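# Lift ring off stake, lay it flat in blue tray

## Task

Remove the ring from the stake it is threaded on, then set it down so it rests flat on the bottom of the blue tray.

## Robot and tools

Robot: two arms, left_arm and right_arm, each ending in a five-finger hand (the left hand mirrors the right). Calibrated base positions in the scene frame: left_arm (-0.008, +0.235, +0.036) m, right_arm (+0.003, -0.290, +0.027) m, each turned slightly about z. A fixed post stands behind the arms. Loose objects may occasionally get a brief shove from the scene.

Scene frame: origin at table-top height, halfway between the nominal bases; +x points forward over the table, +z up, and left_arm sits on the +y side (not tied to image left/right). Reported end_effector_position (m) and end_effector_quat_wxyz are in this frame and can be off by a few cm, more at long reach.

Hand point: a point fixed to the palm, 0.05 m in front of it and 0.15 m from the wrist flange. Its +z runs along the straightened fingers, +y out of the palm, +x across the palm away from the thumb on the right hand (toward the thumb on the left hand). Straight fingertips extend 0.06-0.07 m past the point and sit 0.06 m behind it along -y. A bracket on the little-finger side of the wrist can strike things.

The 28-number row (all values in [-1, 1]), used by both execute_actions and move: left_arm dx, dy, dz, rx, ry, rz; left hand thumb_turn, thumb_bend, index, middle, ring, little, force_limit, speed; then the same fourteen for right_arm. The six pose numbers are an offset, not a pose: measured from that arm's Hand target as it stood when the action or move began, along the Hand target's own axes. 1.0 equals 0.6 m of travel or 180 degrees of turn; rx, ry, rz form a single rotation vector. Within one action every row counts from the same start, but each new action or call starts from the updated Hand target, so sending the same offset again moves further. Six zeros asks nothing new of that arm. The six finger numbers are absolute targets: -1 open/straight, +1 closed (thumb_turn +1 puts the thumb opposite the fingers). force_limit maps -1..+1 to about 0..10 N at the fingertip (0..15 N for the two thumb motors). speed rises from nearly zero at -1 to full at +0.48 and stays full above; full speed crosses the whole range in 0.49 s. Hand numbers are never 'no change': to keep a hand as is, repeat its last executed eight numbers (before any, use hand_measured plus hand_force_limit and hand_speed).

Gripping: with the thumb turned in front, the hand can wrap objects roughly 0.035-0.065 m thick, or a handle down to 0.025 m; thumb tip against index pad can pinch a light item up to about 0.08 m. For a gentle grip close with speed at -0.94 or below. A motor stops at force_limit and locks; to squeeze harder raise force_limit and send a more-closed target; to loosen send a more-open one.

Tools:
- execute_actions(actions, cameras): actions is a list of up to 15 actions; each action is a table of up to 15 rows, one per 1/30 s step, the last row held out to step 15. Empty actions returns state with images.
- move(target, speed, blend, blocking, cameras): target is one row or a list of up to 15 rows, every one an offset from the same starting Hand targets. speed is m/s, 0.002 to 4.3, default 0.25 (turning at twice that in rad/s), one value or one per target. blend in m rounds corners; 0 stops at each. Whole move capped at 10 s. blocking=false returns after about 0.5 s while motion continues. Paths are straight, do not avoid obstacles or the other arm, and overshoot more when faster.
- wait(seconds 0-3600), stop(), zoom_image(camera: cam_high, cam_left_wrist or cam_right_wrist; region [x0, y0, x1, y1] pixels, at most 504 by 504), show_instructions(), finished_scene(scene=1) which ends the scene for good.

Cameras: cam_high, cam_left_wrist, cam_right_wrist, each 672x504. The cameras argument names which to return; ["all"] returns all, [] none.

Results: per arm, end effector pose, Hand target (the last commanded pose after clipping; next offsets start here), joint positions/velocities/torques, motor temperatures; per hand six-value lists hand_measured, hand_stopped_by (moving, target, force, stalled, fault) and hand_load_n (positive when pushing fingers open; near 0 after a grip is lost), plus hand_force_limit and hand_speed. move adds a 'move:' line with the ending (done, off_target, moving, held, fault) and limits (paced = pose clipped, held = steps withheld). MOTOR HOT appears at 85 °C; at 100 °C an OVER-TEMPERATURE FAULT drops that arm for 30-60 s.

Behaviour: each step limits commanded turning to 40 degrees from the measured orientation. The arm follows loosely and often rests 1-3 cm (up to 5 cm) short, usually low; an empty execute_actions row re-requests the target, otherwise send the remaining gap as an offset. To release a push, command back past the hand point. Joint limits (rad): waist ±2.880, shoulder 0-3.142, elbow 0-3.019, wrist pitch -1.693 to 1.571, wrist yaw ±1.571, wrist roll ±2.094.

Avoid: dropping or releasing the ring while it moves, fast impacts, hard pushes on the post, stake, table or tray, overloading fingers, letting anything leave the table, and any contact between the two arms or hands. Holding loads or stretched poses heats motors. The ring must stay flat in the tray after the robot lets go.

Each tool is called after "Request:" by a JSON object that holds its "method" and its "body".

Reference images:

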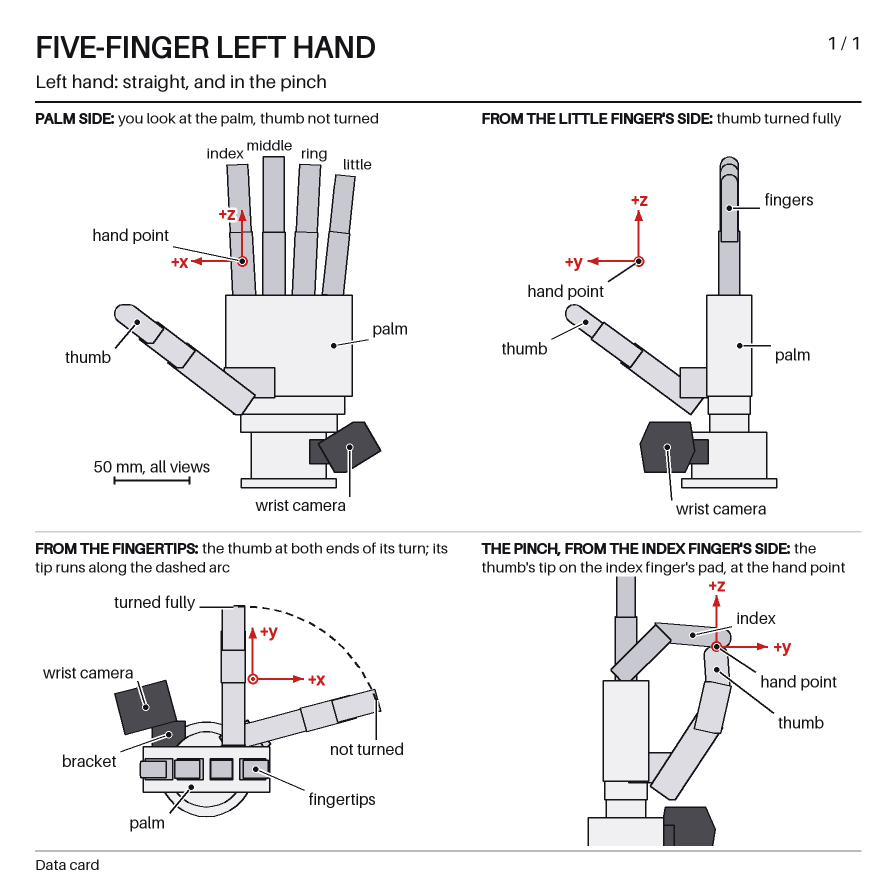

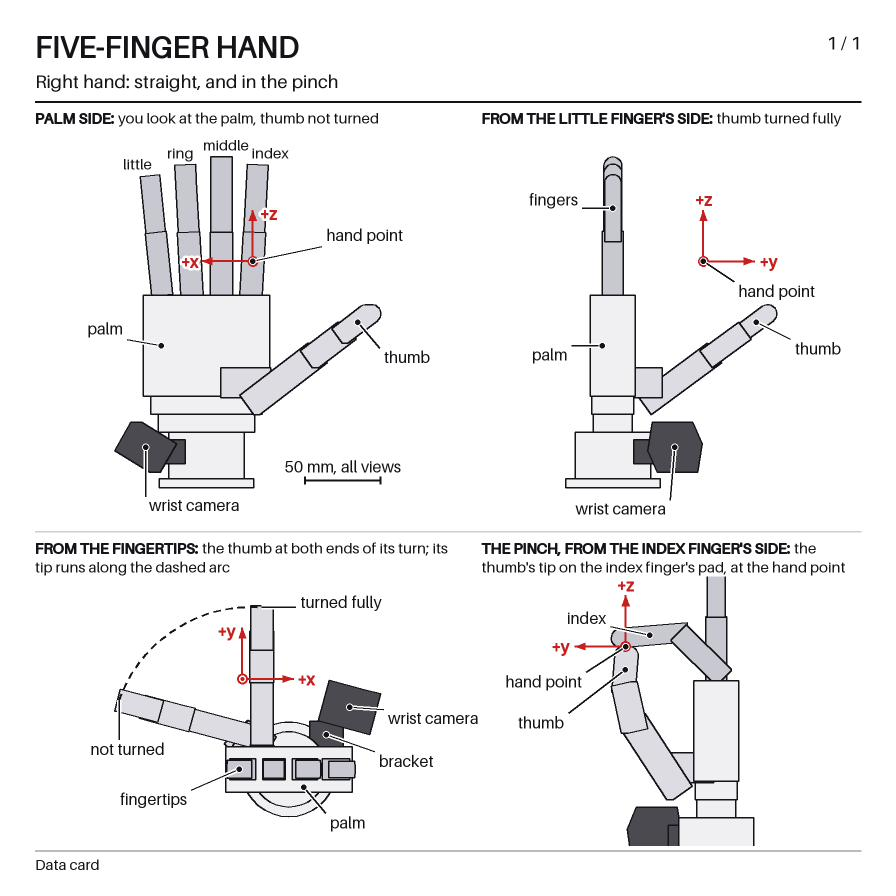

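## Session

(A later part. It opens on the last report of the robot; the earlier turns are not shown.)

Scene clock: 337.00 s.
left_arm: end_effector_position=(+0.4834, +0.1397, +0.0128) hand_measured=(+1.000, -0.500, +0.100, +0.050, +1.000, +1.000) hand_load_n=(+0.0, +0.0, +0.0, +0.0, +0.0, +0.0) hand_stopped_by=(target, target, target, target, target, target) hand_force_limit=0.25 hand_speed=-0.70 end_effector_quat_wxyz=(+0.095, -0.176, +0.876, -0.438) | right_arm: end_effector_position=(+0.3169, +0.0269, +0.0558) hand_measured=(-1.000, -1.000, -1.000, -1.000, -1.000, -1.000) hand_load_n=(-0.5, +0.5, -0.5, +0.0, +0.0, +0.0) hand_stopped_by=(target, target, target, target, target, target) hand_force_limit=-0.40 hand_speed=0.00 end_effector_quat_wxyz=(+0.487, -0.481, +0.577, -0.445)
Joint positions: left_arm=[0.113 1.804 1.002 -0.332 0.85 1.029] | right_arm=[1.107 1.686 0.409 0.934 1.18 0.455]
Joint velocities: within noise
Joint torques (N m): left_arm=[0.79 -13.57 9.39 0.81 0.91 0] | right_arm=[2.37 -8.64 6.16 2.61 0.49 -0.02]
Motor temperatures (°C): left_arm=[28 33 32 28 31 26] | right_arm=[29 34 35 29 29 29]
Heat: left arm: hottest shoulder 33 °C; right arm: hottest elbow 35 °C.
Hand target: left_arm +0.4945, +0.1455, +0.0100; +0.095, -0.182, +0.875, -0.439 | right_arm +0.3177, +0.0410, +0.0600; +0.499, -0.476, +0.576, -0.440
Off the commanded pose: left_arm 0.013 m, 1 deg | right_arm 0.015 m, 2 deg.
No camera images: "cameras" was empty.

Request:
{"method": "move", "body": {"target": [-0.0007,0.0346,0.0206,0,0,0,1,-0.5,0.10,0.05,1,1,0.25,-0.7, 0,0,0,0,0,0,-1,-1,-1,-1,-1,-1,-0.4,0], "speed": 0.02, "cameras": ["cam_high","cam_left_wrist","cam_right_wrist"]}}

Request:
{"method": "zoom_image", "body": {"camera": "cam_left_wrist", "region": [200, 80, 440, 340]}}

Request:
{"method": "zoom_image", "body": {"camera": "cam_right_wrist", "region": [300, 230, 370, 300]}}

Scene clock: 339.27 s.
left_arm: end_effector_position=(+0.4863, +0.1395, +0.0054) hand_measured=(+1.000, -0.500, +0.100, +0.050, +1.000, +1.000) hand_load_n=(+0.0, +0.0, +0.0, -2.5, +0.0, +0.0) hand_stopped_by=(target, target, target, target, target, target) hand_force_limit=0.25 hand_speed=-0.70 end_effector_quat_wxyz=(+0.096, -0.175, +0.872, -0.446) | right_arm: end_effector_position=(+0.3169, +0.0269, +0.0558) hand_measured=(-1.000, -1.000, -1.000, -1.000, -1.000, -1.000) hand_load_n=(-0.5, +0.0, +0.0, +0.0, +0.0, +0.0) hand_stopped_by=(target, target, target, target, target, target) hand_force_limit=-0.40 hand_speed=0.00 end_effector_quat_wxyz=(+0.487, -0.481, +0.577, -0.445)
Joint positions: left_arm=[0.118 1.827 1.002 -0.303 0.869 1.029] | right_arm=[1.107 1.686 0.409 0.934 1.18 0.455]
Joint torques (N m): left_arm=[0.85 -11.69 8.18 1.92 0.15 0.07] | right_arm=[2.9 -9 6.16 2.76 0.47 0.02]
Heat: left arm: hottest shoulder 33 °C; right arm: hottest elbow 35 °C.
Hand target: left_arm +0.4940, +0.1480, -0.0140; +0.094, -0.182, +0.875, -0.438 | right_arm +0.3177, +0.0410, +0.0600; +0.499, -0.476, +0.576, -0.440
Off the commanded pose: left_arm 0.023 m, 1 deg | right_arm 0.015 m, 2 deg.
move: off_target (left_arm)

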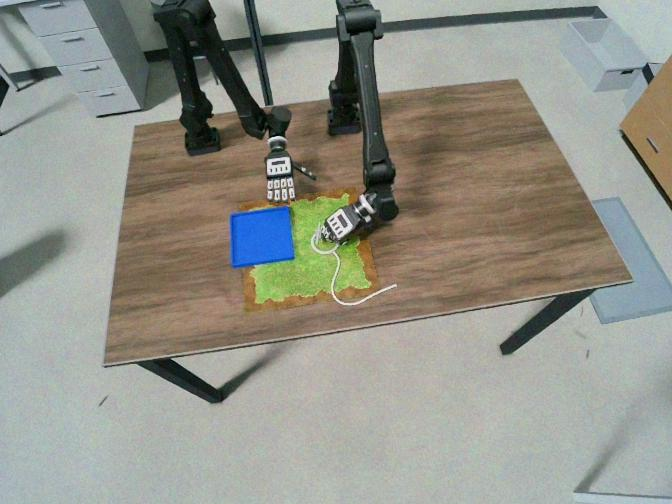

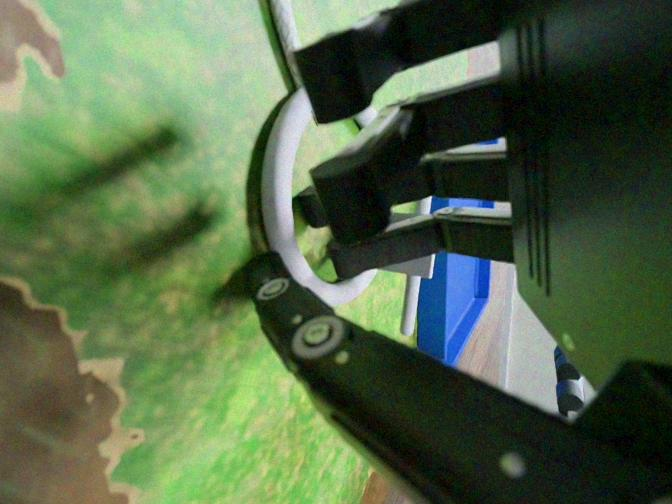

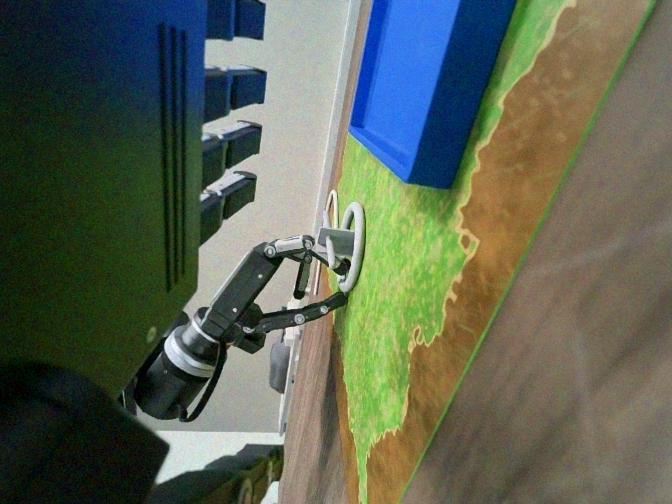

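Scaled by 1.938 from the camera's image (finer frame: 960x720).

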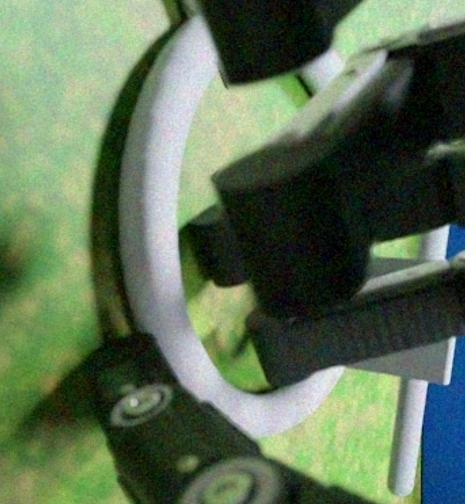

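Scaled by 7.200 from the camera's image (finer frame: 960x720).

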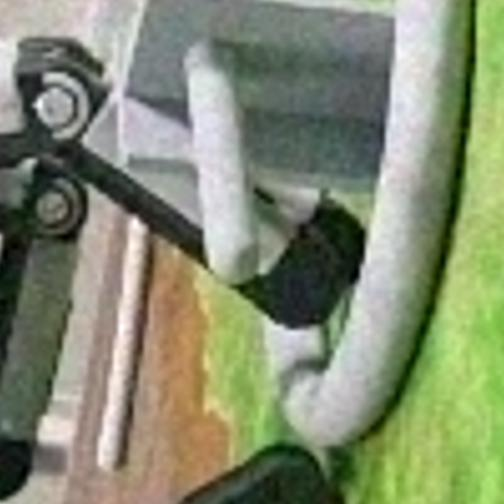

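Request:
{"method": "move", "body": {"target": [-0.0142,0.0022,0.0027,0,0,0,1,-0.5,0.10,0.05,1,1,0.25,-0.7, 0,0,0,0,0,0,-1,-1,-1,-1,-1,-1,-0.4,0], "speed": 0.02, "cameras": ["cam_high","cam_left_wrist","cam_right_wrist"]}}

Request:
{"method": "zoom_image", "body": {"camera": "cam_left_wrist", "region": [200, 80, 440, 340]}}

Request:
{"method": "zoom_image", "body": {"camera": "cam_right_wrist", "region": [300, 230, 370, 300]}}

Scene clock: 340.60 s.
left_arm: end_effector_position=(+0.4939, +0.1402, +0.0050) hand_measured=(+1.000, -0.500, +0.100, +0.050, +1.000, +1.000) hand_load_n=(+0.0, +0.5, +0.0, -2.0, +0.0, +0.0) hand_stopped_by=(target, target, target, target, target, target) hand_force_limit=0.25 hand_speed=-0.70 end_effector_quat_wxyz=(+0.097, -0.173, +0.871, -0.449) | right_arm: end_effector_position=(+0.3169, +0.0269, +0.0558) hand_measured=(-1.000, -1.000, -1.000, -1.000, -1.000, -1.000) hand_load_n=(+0.0, +0.0, +0.0, +0.0, +0.0, +0.0) hand_stopped_by=(target, target, target, target, target, target) hand_force_limit=-0.40 hand_speed=0.00 end_effector_quat_wxyz=(+0.487, -0.481, +0.577, -0.445)
Joint positions: left_arm=[0.12 1.843 1.022 -0.303 0.875 1.029] | right_arm=[1.107 1.686 0.409 0.934 1.18 0.455]
Joint torques (N m): left_arm=[0.91 -11.81 8.73 1.28 -0.02 0.12] | right_arm=[2.49 -8.53 6.06 2.55 0.49 -0.04]
Heat: left arm: hottest shoulder 33 °C; right arm: hottest elbow 35 °C.
Hand target: left_arm +0.5019, +0.1509, -0.0161; +0.094, -0.182, +0.875, -0.438 | right_arm +0.3177, +0.0410, +0.0600; +0.499, -0.476, +0.576, -0.440
Off the commanded pose: left_arm 0.025 m, 2 deg | right_arm 0.015 m, 2 deg.
move: off_target (left_arm)

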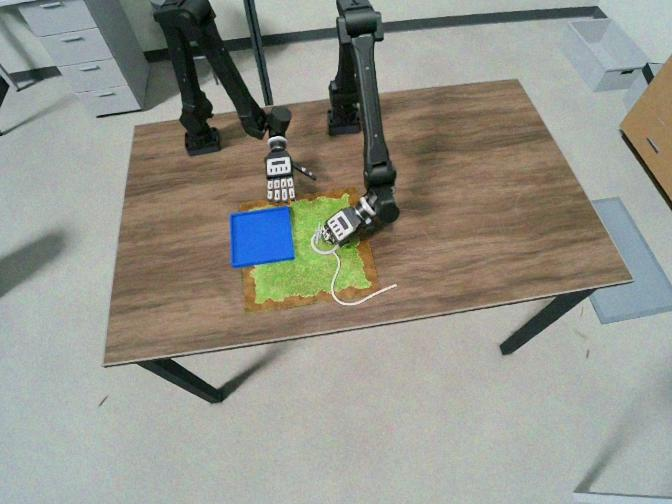

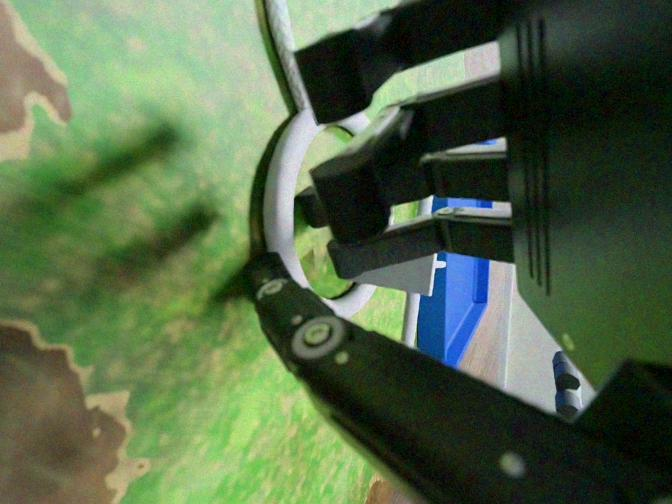

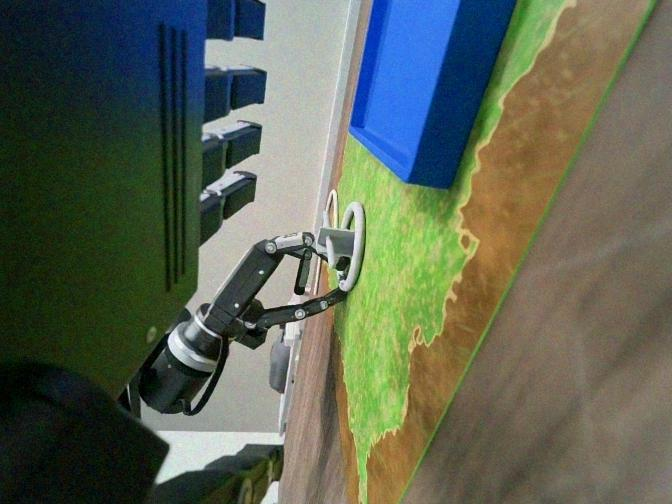

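Scaled by 1.938 from the camera's image (finer frame: 960x720).

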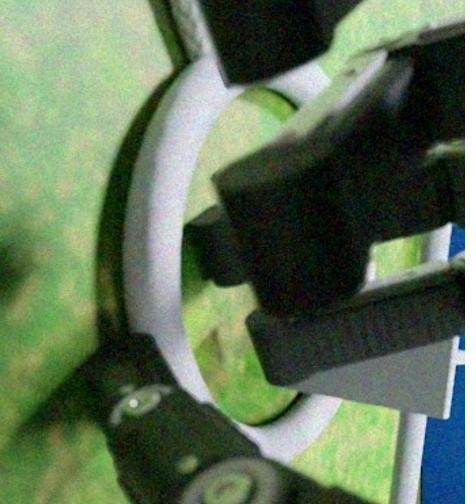

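Scaled by 7.200 from the camera's image (finer frame: 960x720).

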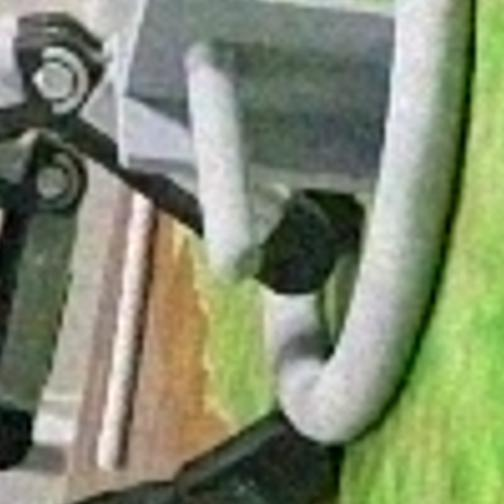

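Request:
{"method": "move", "body": {"target": [[0,0,0,0,0,0,1,-0.42,0.15,0.12,1,1,0.0,-0.92, 0,0,0,0,0,0,-1,-1,-1,-1,-1,-1,-0.4,0],[0,0,0,0,0,0,1,-0.42,0.2,0.4,1,1,-0.2,-0.94, 0,0,0,0,0,0,-1,-1,-1,-1,-1,-1,-0.4,0]], "speed": 0.02, "cameras": ["cam_high","cam_left_wrist","cam_right_wrist"]}}

Request:
{"method": "zoom_image", "body": {"camera": "cam_left_wrist", "region": [200, 80, 440, 340]}}

Request:
{"method": "zoom_image", "body": {"camera": "cam_right_wrist", "region": [300, 230, 370, 300]}}

Scene clock: 342.80 s.
left_arm: end_effector_position=(+0.4963, +0.1404, +0.0038) hand_measured=(+1.000, -0.420, +0.200, +0.186, +1.000, +1.000) hand_load_n=(+0.5, +1.0, +0.0, +4.0, +0.0, +0.0) hand_stopped_by=(target, target, target, force, target, target) hand_force_limit=-0.20 hand_speed=-0.94 end_effector_quat_wxyz=(+0.097, -0.173, +0.871, -0.449) | right_arm: end_effector_position=(+0.3169, +0.0269, +0.0558) hand_measured=(-1.000, -1.000, -1.000, -1.000, -1.000, -1.000) hand_load_n=(+0.0, +0.0, +0.0, +0.0, +0.0, +0.0) hand_stopped_by=(target, target, target, target, target, target) hand_force_limit=-0.40 hand_speed=0.00 end_effector_quat_wxyz=(+0.487, -0.481, +0.577, -0.445)
Joint positions: left_arm=[0.12 1.849 1.029 -0.303 0.875 1.029] | right_arm=[1.107 1.686 0.409 0.934 1.18 0.455]
Joint torques (N m): left_arm=[0.85 -12.16 8.21 1.28 0 0.14] | right_arm=[1.9 -9.41 6 2.71 0.54 0.01]
Heat: left arm: hottest shoulder 33 °C; right arm: hottest elbow 35 °C.
Hand target: left_arm +0.5020, +0.1508, -0.0160; +0.094, -0.182, +0.875, -0.439 | right_arm +0.3177, +0.0410, +0.0600; +0.499, -0.476, +0.576, -0.440
Off the commanded pose: left_arm 0.023 m, 2 deg | right_arm 0.015 m, 2 deg.
move: done; target 2's new numbers were sent with left_arm's hand 0.024 m and 2 deg from that target

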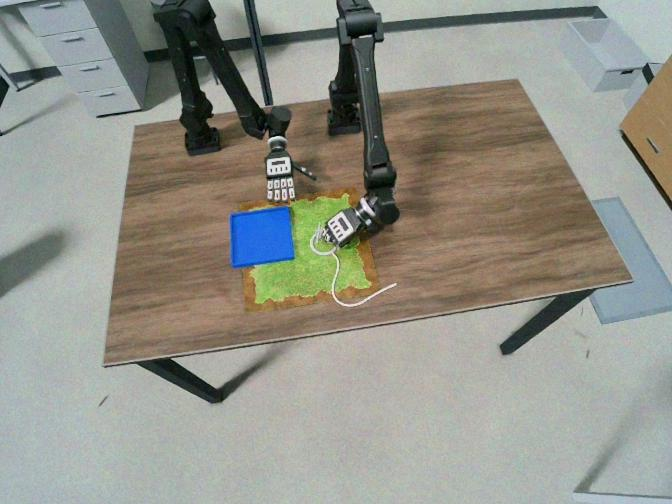

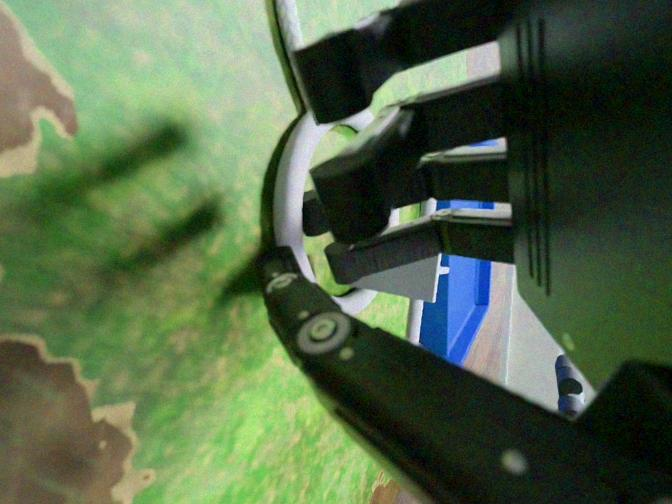

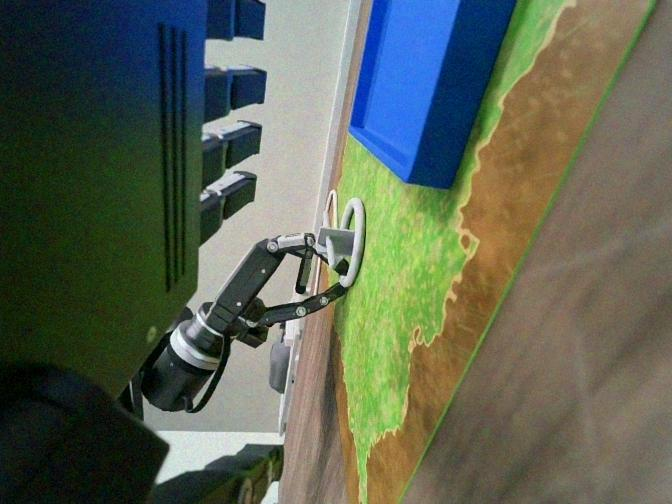

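Scaled by 1.938 from the camera's image (finer frame: 960x720).

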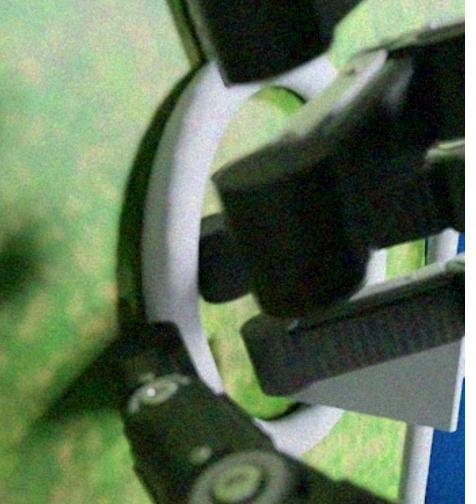

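Scaled by 7.200 from the camera's image (finer frame: 960x720).

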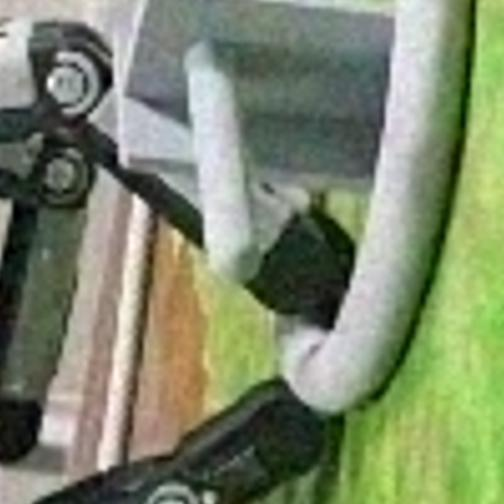

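Request:
{"method": "zoom_image", "body": {"camera": "cam_high", "region": [305, 215, 355, 265]}}

Request:
{"method": "zoom_image", "body": {"camera": "cam_right_wrist", "region": [325, 250, 365, 290]}}

Scaled by 10.080 from the camera's image (finer frame: 960x720).

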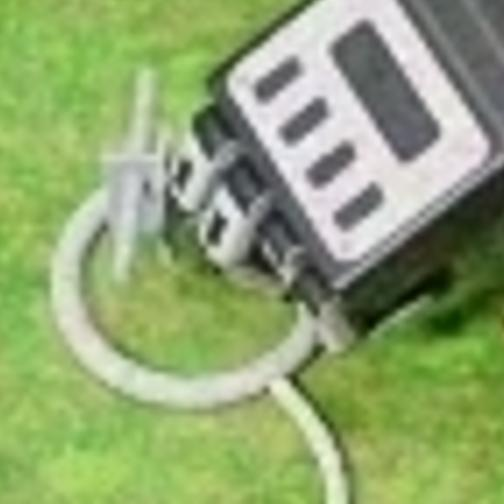

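Scaled by 12.600 from the camera's image (finer frame: 960x720).

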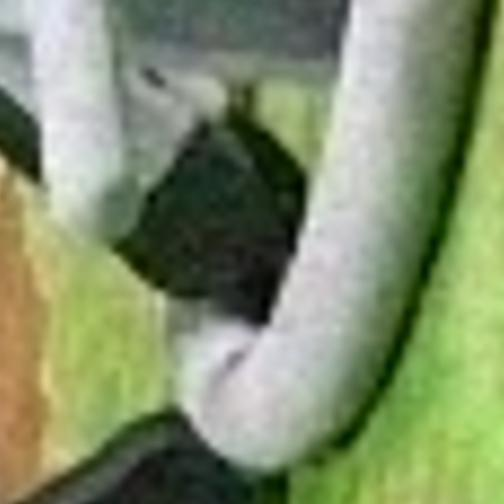

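Request:
{"method": "move", "body": {"target": [0,0,0,0,0,0,1,-0.42,0.2,0.43,1,1,0.2,-0.94, 0,0,0,0,0,0,-1,-1,-1,-1,-1,-1,-0.4,0], "speed": 0.02, "cameras": ["cam_high","cam_left_wrist","cam_right_wrist"]}}

Request:
{"method": "zoom_image", "body": {"camera": "cam_left_wrist", "region": [200, 80, 440, 340]}}

Request:
{"method": "zoom_image", "body": {"camera": "cam_right_wrist", "region": [325, 250, 365, 290]}}

Scene clock: 351.93 s.
left_arm: end_effector_position=(+0.4963, +0.1404, +0.0038) hand_measured=(+1.000, -0.420, +0.200, +0.200, +1.000, +1.000) hand_load_n=(+0.5, +2.0, +0.0, +6.0, +0.0, +0.0) hand_stopped_by=(target, target, target, force, target, target) hand_force_limit=0.20 hand_speed=-0.94 end_effector_quat_wxyz=(+0.097, -0.173, +0.871, -0.449) | right_arm: end_effector_position=(+0.3169, +0.0269, +0.0558) hand_measured=(-1.000, -1.000, -1.000, -1.000, -1.000, -1.000) hand_load_n=(+0.0, +0.0, +0.0, +0.0, +0.0, +0.0) hand_stopped_by=(target, target, target, target, target, target) hand_force_limit=-0.40 hand_speed=0.00 end_effector_quat_wxyz=(+0.487, -0.481, +0.577, -0.445)
Joint positions: left_arm=[0.12 1.849 1.029 -0.303 0.875 1.029] | right_arm=[1.107 1.686 0.409 0.934 1.18 0.455]
Joint torques (N m): left_arm=[0.73 -12.28 8.18 1.31 0.01 0.14] | right_arm=[2.2 -9.05 6.28 2.62 0.53 0.07]
Heat: left arm: hottest shoulder 33 °C; right arm: hottest elbow 35 °C.
Hand target: left_arm +0.5020, +0.1508, -0.0160; +0.094, -0.182, +0.875, -0.439 | right_arm +0.3177, +0.0410, +0.0600; +0.499, -0.476, +0.576, -0.440
Off the commanded pose: left_arm 0.023 m, 2 deg | right_arm 0.015 m, 2 deg.
move: done

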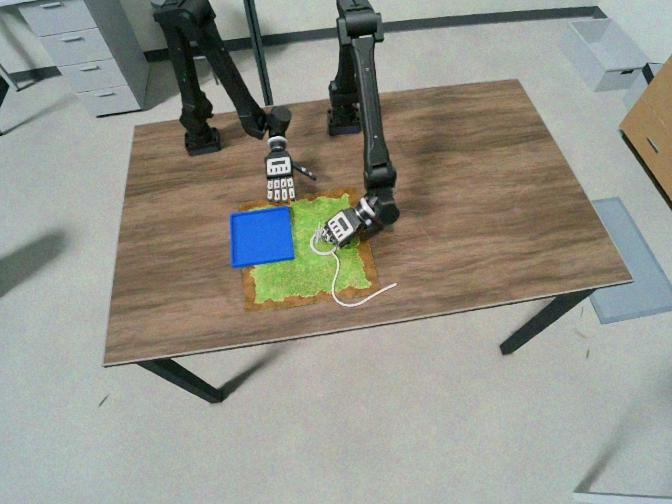

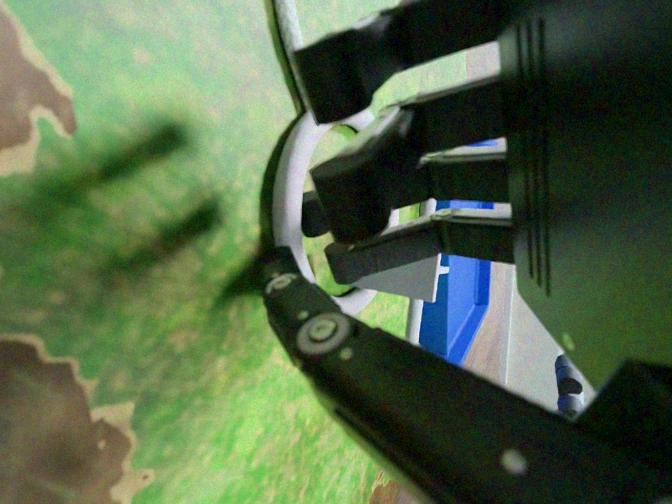

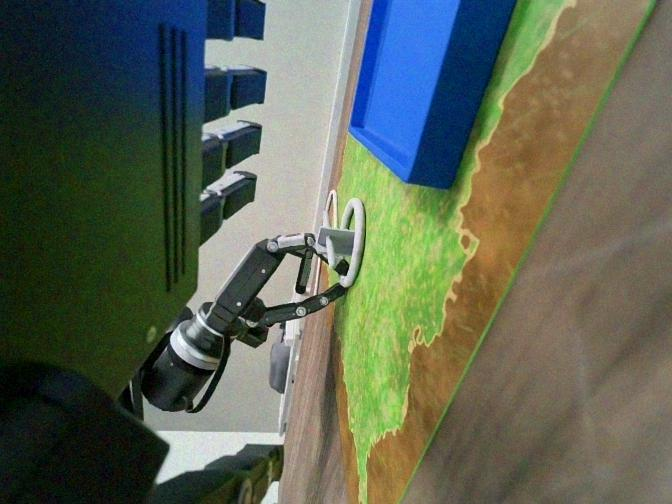

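Scaled by 1.938 from the camera's image (finer frame: 960x720).

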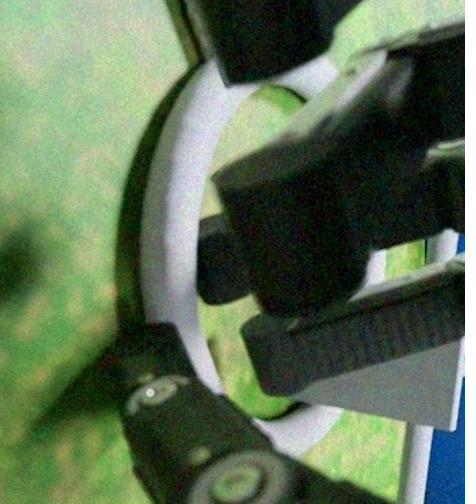

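Scaled by 12.600 from the camera's image (finer frame: 960x720).

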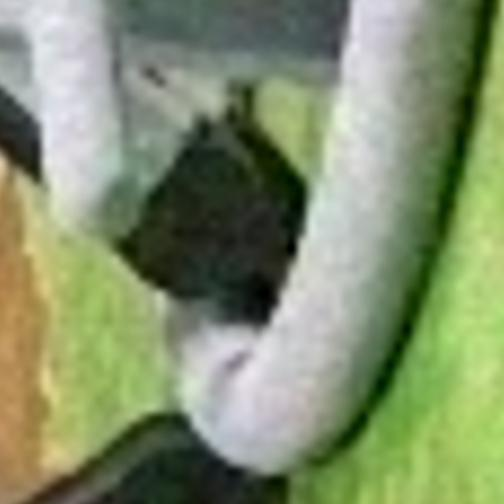

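Request:
{"method": "move", "body": {"target": [-0.0019,-0.0240,-0.0124,0,0,0,1,-0.42,0.2,0.43,1,1,0.2,-0.94, 0,0,0,0,0,0,-1,-1,-1,-1,-1,-1,-0.4,0], "speed": 0.01, "cameras": ["cam_left_wrist","cam_right_wrist"]}}

Request:
{"method": "zoom_image", "body": {"camera": "cam_right_wrist", "region": [300, 230, 370, 300]}}

Scene clock: 354.30 s.
left_arm: end_effector_position=(+0.4941, +0.1408, +0.0043) hand_measured=(+1.000, -0.420, +0.200, +0.200, +1.000, +1.000) hand_load_n=(+1.5, +2.5, +0.0, +4.0, +0.0, +0.0) hand_stopped_by=(target, target, target, force, target, target) hand_force_limit=0.20 hand_speed=-0.94 end_effector_quat_wxyz=(+0.090, -0.178, +0.872, -0.446) | right_arm: end_effector_position=(+0.3169, +0.0269, +0.0558) hand_measured=(-1.000, -1.000, -1.000, -1.000, -1.000, -1.000) hand_load_n=(+0.0, +0.0, +0.0, +0.0, +0.0, +0.0) hand_stopped_by=(target, target, target, target, target, target) hand_force_limit=-0.40 hand_speed=0.00 end_effector_quat_wxyz=(+0.487, -0.481, +0.577, -0.445)
Joint positions: left_arm=[0.12 1.849 1.036 -0.328 0.871 1.029] | right_arm=[1.107 1.686 0.409 0.934 1.18 0.455]
Joint torques (N m): left_arm=[0.5 -14.68 8.85 0.73 0.08 0.08] | right_arm=[2.61 -9.17 6.16 2.62 0.5 0.01]
Heat: left arm: hottest shoulder 33 °C; right arm: hottest elbow 35 °C.
Hand target: left_arm +0.5039, +0.1489, -0.0001; +0.094, -0.182, +0.875, -0.438 | right_arm +0.3177, +0.0410, +0.0600; +0.499, -0.476, +0.576, -0.440
Off the commanded pose: left_arm 0.013 m, 1 deg | right_arm 0.015 m, 2 deg.
move: off_target (left_arm)

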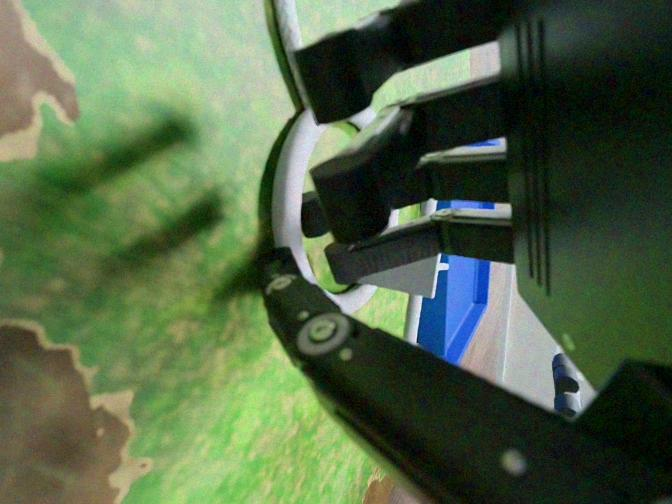

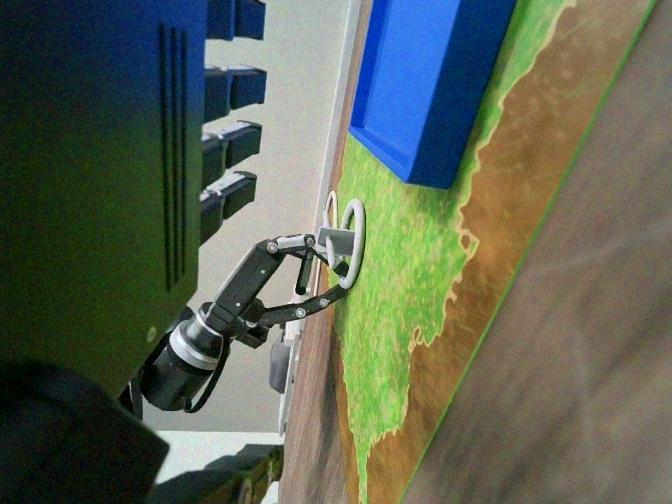

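Scaled by 7.200 from the camera's image (finer frame: 960x720).

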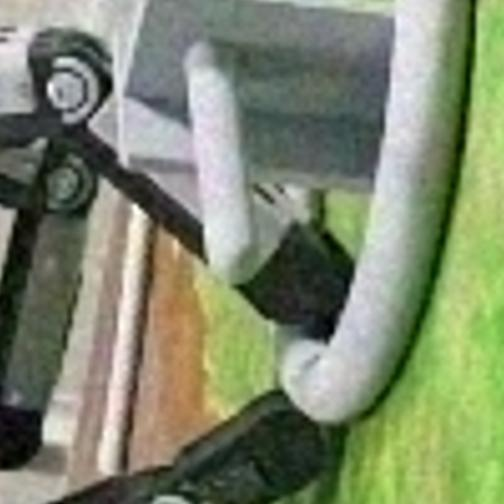

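Request:
{"method": "move", "body": {"target": [-0.0008,-0.0119,-0.0063,0,0,0,1,-0.42,0.2,0.43,1,1,0.2,-0.94, 0,0,0,0,0,0,-1,-1,-1,-1,-1,-1,-0.4,0], "speed": 0.01, "cameras": ["cam_left_wrist","cam_right_wrist"]}}

Request:
{"method": "zoom_image", "body": {"camera": "cam_right_wrist", "region": [300, 230, 370, 300]}}

Scene clock: 355.90 s.
left_arm: end_effector_position=(+0.4924, +0.1409, +0.0047) hand_measured=(+1.000, -0.420, +0.200, +0.200, +1.000, +1.000) hand_load_n=(+1.0, +1.5, +0.0, +3.0, +0.0, +0.0) hand_stopped_by=(target, target, target, force, target, target) hand_force_limit=0.20 hand_speed=-0.94 end_effector_quat_wxyz=(+0.084, -0.181, +0.873, -0.445) | right_arm: end_effector_position=(+0.3169, +0.0269, +0.0558) hand_measured=(-1.000, -1.000, -1.000, -1.000, -1.000, -1.000) hand_load_n=(+0.0, +0.0, -0.5, +0.0, +0.0, +0.0) hand_stopped_by=(target, target, target, target, target, target) hand_force_limit=-0.40 hand_speed=0.00 end_effector_quat_wxyz=(+0.487, -0.481, +0.577, -0.445)
Joint positions: left_arm=[0.12 1.849 1.04 -0.346 0.87 1.029] | right_arm=[1.107 1.686 0.409 0.934 1.18 0.455]
Joint torques (N m): left_arm=[0.38 -15.85 8.94 0.75 0.1 0.04] | right_arm=[2.67 -9.05 5.98 2.59 0.54 0.02]
Heat: left arm: hottest shoulder 33 °C; right arm: hottest elbow 35 °C.
Hand target: left_arm +0.5050, +0.1479, +0.0080; +0.095, -0.182, +0.875, -0.439 | right_arm +0.3177, +0.0410, +0.0600; +0.499, -0.476, +0.576, -0.440
Off the commanded pose: left_arm 0.015 m, 1 deg | right_arm 0.015 m, 2 deg.
move: off_target (left_arm)

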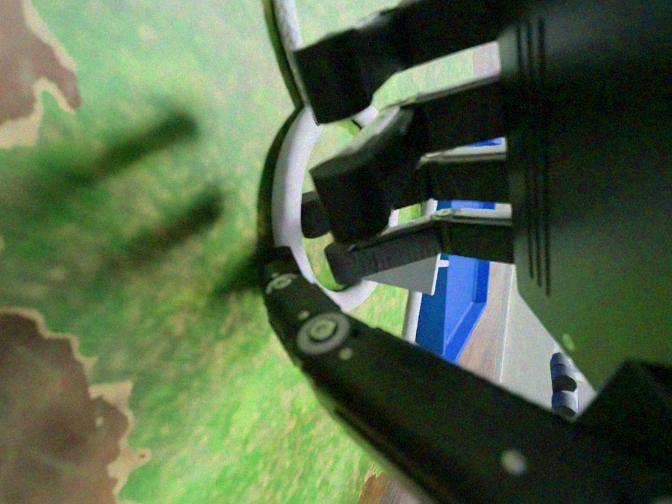

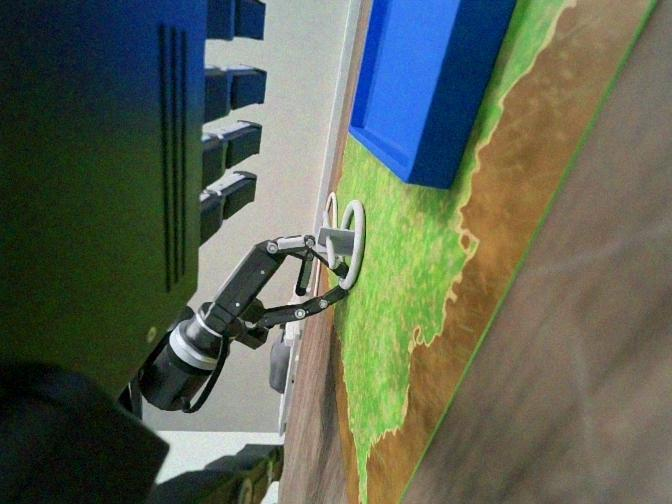

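Scaled by 7.200 from the camera's image (finer frame: 960x720).

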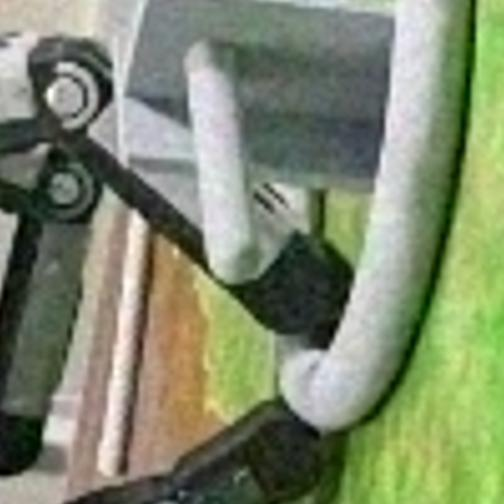

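Request:
{"method": "move", "body": {"target": [0,0,0,0,0,0,1,-0.415,0.2,0.45,1,1,0.1,-0.94, 0,0,0,0,0,0,-1,-1,-1,-1,-1,-1,-0.4,0], "speed": 0.01, "cameras": ["cam_left_wrist","cam_right_wrist"]}}

Request:
{"method": "zoom_image", "body": {"camera": "cam_right_wrist", "region": [300, 230, 370, 300]}}

Scene clock: 356.80 s.
left_arm: end_effector_position=(+0.4916, +0.1409, +0.0046) hand_measured=(+1.000, -0.418, +0.200, +0.220, +1.000, +1.000) hand_load_n=(+0.0, +3.5, +0.0, +5.5, +0.0, +0.0) hand_stopped_by=(target, target, target, force, target, target) hand_force_limit=0.10 hand_speed=-0.94 end_effector_quat_wxyz=(+0.083, -0.182, +0.873, -0.445) | right_arm: end_effector_position=(+0.3169, +0.0269, +0.0558) hand_measured=(-1.000, -1.000, -1.000, -1.000, -1.000, -1.000) hand_load_n=(+0.0, +0.0, +0.0, +0.0, +0.0, +0.0) hand_stopped_by=(target, target, target, target, target, target) hand_force_limit=-0.40 hand_speed=0.00 end_effector_quat_wxyz=(+0.487, -0.481, +0.577, -0.445)
Joint positions: left_arm=[0.12 1.849 1.04 -0.349 0.87 1.029] | right_arm=[1.107 1.686 0.409 0.934 1.18 0.455]
Joint torques (N m): left_arm=[0.32 -15.97 8.94 0.88 0.12 0.06] | right_arm=[2.73 -8.82 6.02 2.73 0.49 0.03]
Heat: left arm: hottest shoulder 33 °C; right arm: hottest elbow 35 °C.
Hand target: left_arm +0.5049, +0.1479, +0.0080; +0.094, -0.182, +0.875, -0.439 | right_arm +0.3177, +0.0410, +0.0600; +0.499, -0.476, +0.576, -0.440
Off the commanded pose: left_arm 0.016 m, 2 deg | right_arm 0.015 m, 2 deg.
move: done

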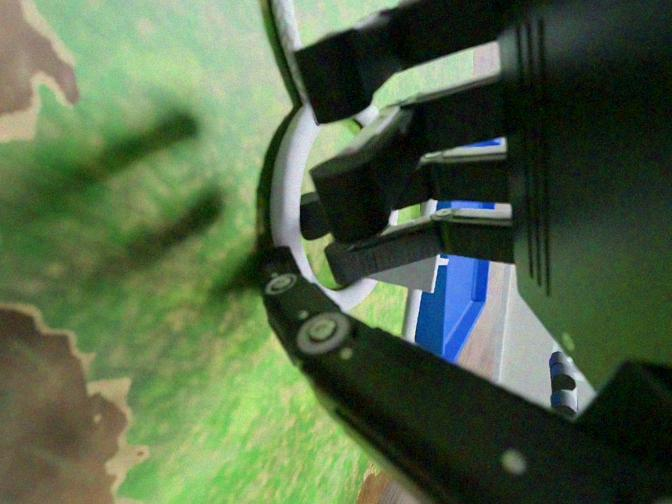

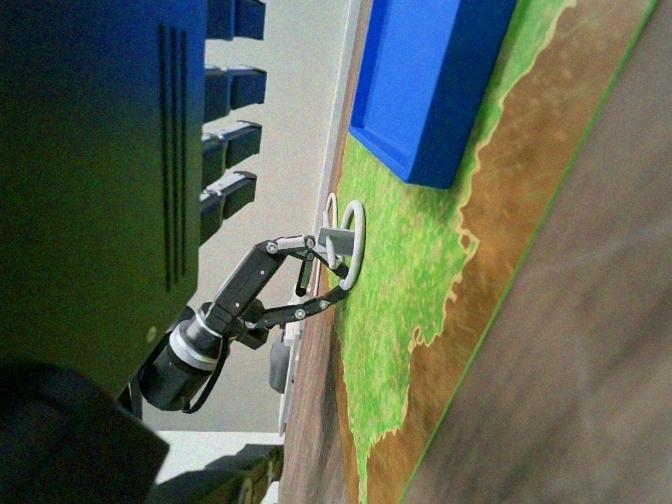

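Scaled by 7.200 from the camera's image (finer frame: 960x720).

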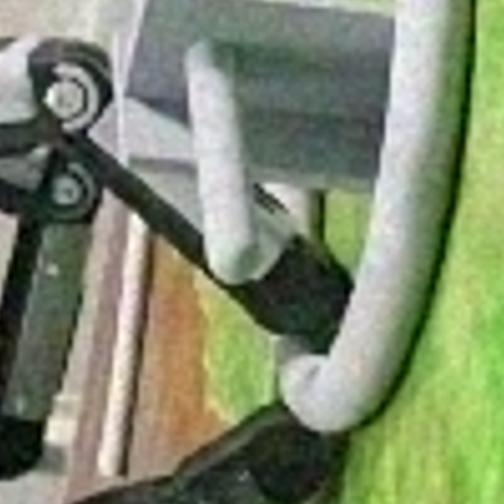

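Request:
{"method": "move", "body": {"target": [-0.0008,-0.0119,-0.0063,0,0,0,1,-0.415,0.2,0.45,1,1,0.1,-0.94, 0,0,0,0,0,0,-1,-1,-1,-1,-1,-1,-0.4,0], "speed": 0.01, "cameras": ["cam_left_wrist","cam_right_wrist"]}}

Request:
{"method": "zoom_image", "body": {"camera": "cam_right_wrist", "region": [300, 230, 370, 300]}}

Scene clock: 358.37 s.
left_arm: end_effector_position=(+0.4883, +0.1414, +0.0052) hand_measured=(+1.000, -0.418, +0.200, +0.220, +1.000, +1.000) hand_load_n=(+1.0, +2.5, +0.0, +3.5, +0.0, +0.0) hand_stopped_by=(target, target, target, force, target, target) hand_force_limit=0.10 hand_speed=-0.94 end_effector_quat_wxyz=(+0.077, -0.186, +0.874, -0.442) | right_arm: end_effector_position=(+0.3169, +0.0269, +0.0558) hand_measured=(-1.000, -1.000, -1.000, -1.000, -1.000, -1.000) hand_load_n=(+0.0, +0.0, -0.5, +0.0, +0.0, -0.5) hand_stopped_by=(target, target, target, target, target, target) hand_force_limit=-0.40 hand_speed=0.00 end_effector_quat_wxyz=(+0.487, -0.481, +0.577, -0.445)
Joint positions: left_arm=[0.12 1.846 1.04 -0.367 0.865 1.029] | right_arm=[1.107 1.686 0.409 0.934 1.18 0.455]
Joint torques (N m): left_arm=[0.21 -16.62 9.42 0.83 0.29 0.01] | right_arm=[2.2 -9.47 6.11 2.63 0.49 0.01]
Heat: left arm: hottest shoulder 33 °C; right arm: hottest elbow 35 °C.
Hand target: left_arm +0.5058, +0.1470, +0.0161; +0.094, -0.182, +0.875, -0.439 | right_arm +0.3177, +0.0410, +0.0600; +0.499, -0.476, +0.576, -0.440
Off the commanded pose: left_arm 0.021 m, 2 deg | right_arm 0.015 m, 2 deg.
move: off_target (left_arm)

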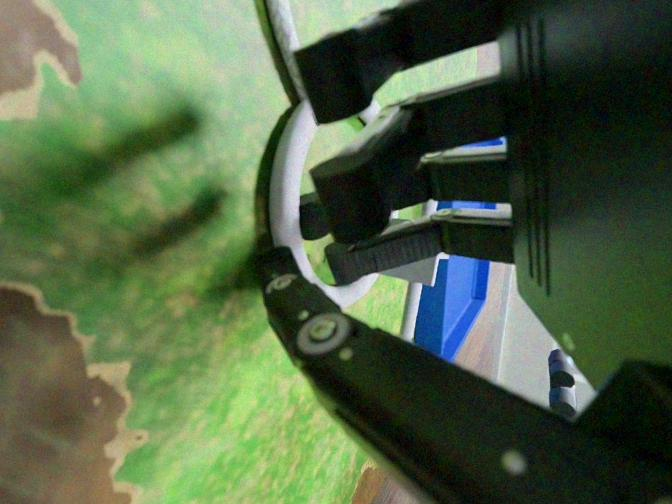

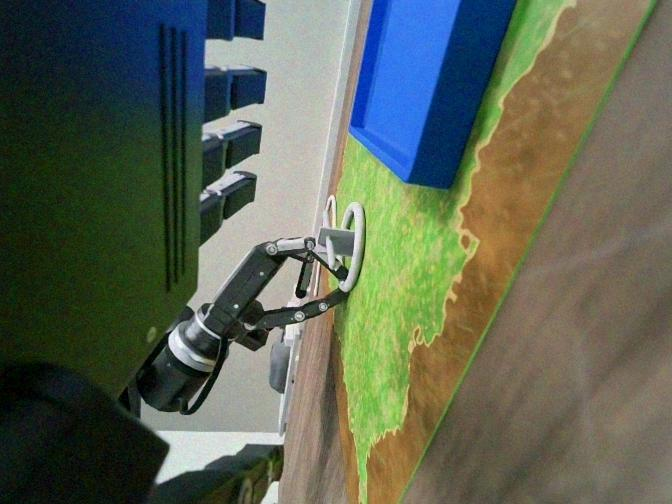

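Scaled by 7.200 from the camera's image (finer frame: 960x720).

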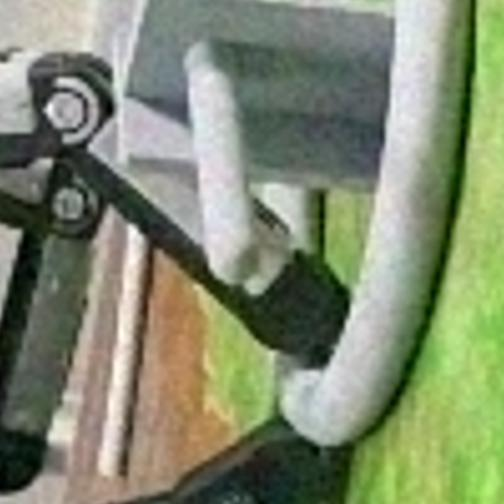

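Request:
{"method": "move", "body": {"target": [[0,0,0,0,0,0,1,-0.41,0.2,0.47,1,1,0.1,-0.94, 0,0,0,0,0,0,-1,-1,-1,-1,-1,-1,-0.4,0],[-0.0018,-0.0119,-0.0063,0,0,0,1,-0.41,0.2,0.47,1,1,0.1,-0.94, 0,0,0,0,0,0,-1,-1,-1,-1,-1,-1,-0.4,0]], "speed": 0.01, "cameras": ["cam_left_wrist","cam_right_wrist"]}}

Request:
{"method": "zoom_image", "body": {"camera": "cam_right_wrist", "region": [300, 230, 370, 300]}}

Scene clock: 360.73 s.
left_arm: end_effector_position=(+0.4928, +0.1433, +0.0141) hand_measured=(+1.000, -0.412, +0.200, +0.236, +1.000, +1.000) hand_load_n=(+0.0, +0.0, +0.0, +0.0, +0.0, +0.0) hand_stopped_by=(target, target, target, force, target, target) hand_force_limit=0.10 hand_speed=-0.94 end_effector_quat_wxyz=(+0.082, -0.186, +0.876, -0.438) | right_arm: end_effector_position=(+0.3169, +0.0269, +0.0558) hand_measured=(-1.000, -1.000, -1.000, -1.000, -1.000, -1.000) hand_load_n=(+0.0, +0.0, +0.0, +0.0, +0.0, +0.0) hand_stopped_by=(target, target, target, target, target, target) hand_force_limit=-0.40 hand_speed=0.00 end_effector_quat_wxyz=(+0.487, -0.481, +0.577, -0.445)
Joint positions: left_arm=[0.12 1.831 1.053 -0.388 0.854 1.029] | right_arm=[1.107 1.686 0.409 0.934 1.18 0.455]
Joint torques (N m): left_arm=[0.09 -16.5 9.31 0.9 0.75 0.01] | right_arm=[2.9 -8.7 6.04 2.73 0.47 0.03]
Heat: left arm: hottest shoulder 33 °C; right arm: hottest elbow 35 °C.
Hand target: left_arm +0.5073, +0.1462, +0.0242; +0.095, -0.182, +0.875, -0.439 | right_arm +0.3177, +0.0410, +0.0600; +0.499, -0.476, +0.576, -0.440
Off the commanded pose: left_arm 0.018 m, 1 deg | right_arm 0.015 m, 2 deg.
move: off_target (left_arm)

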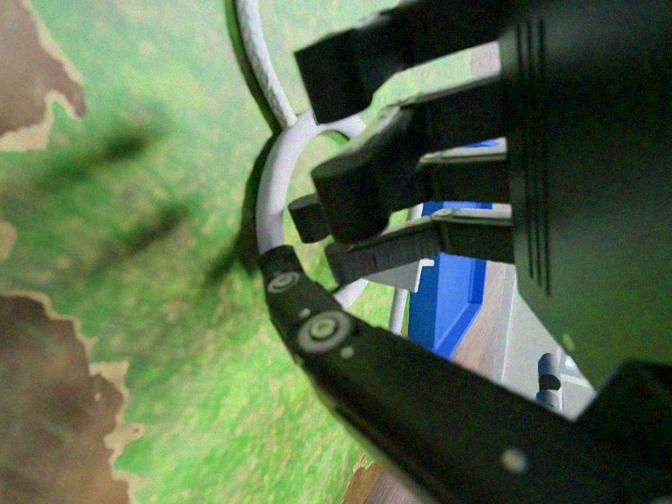

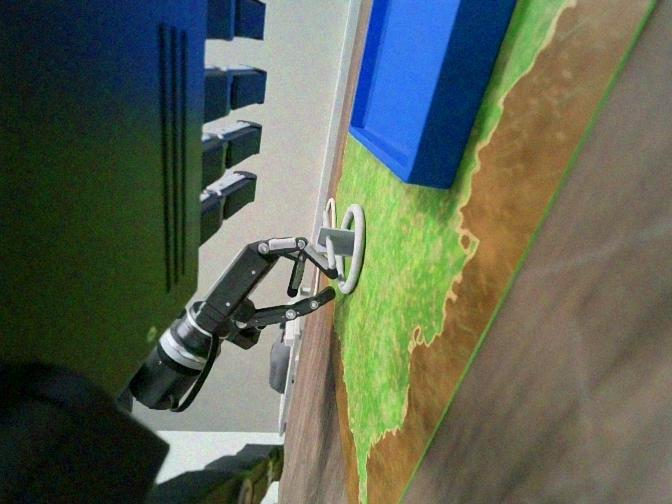

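Scaled by 7.200 from the camera's image (finer frame: 960x720).

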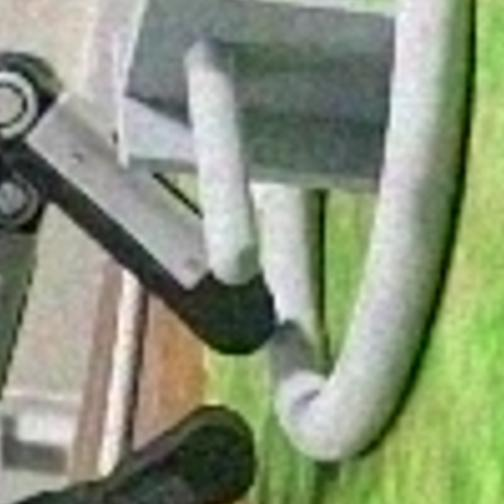

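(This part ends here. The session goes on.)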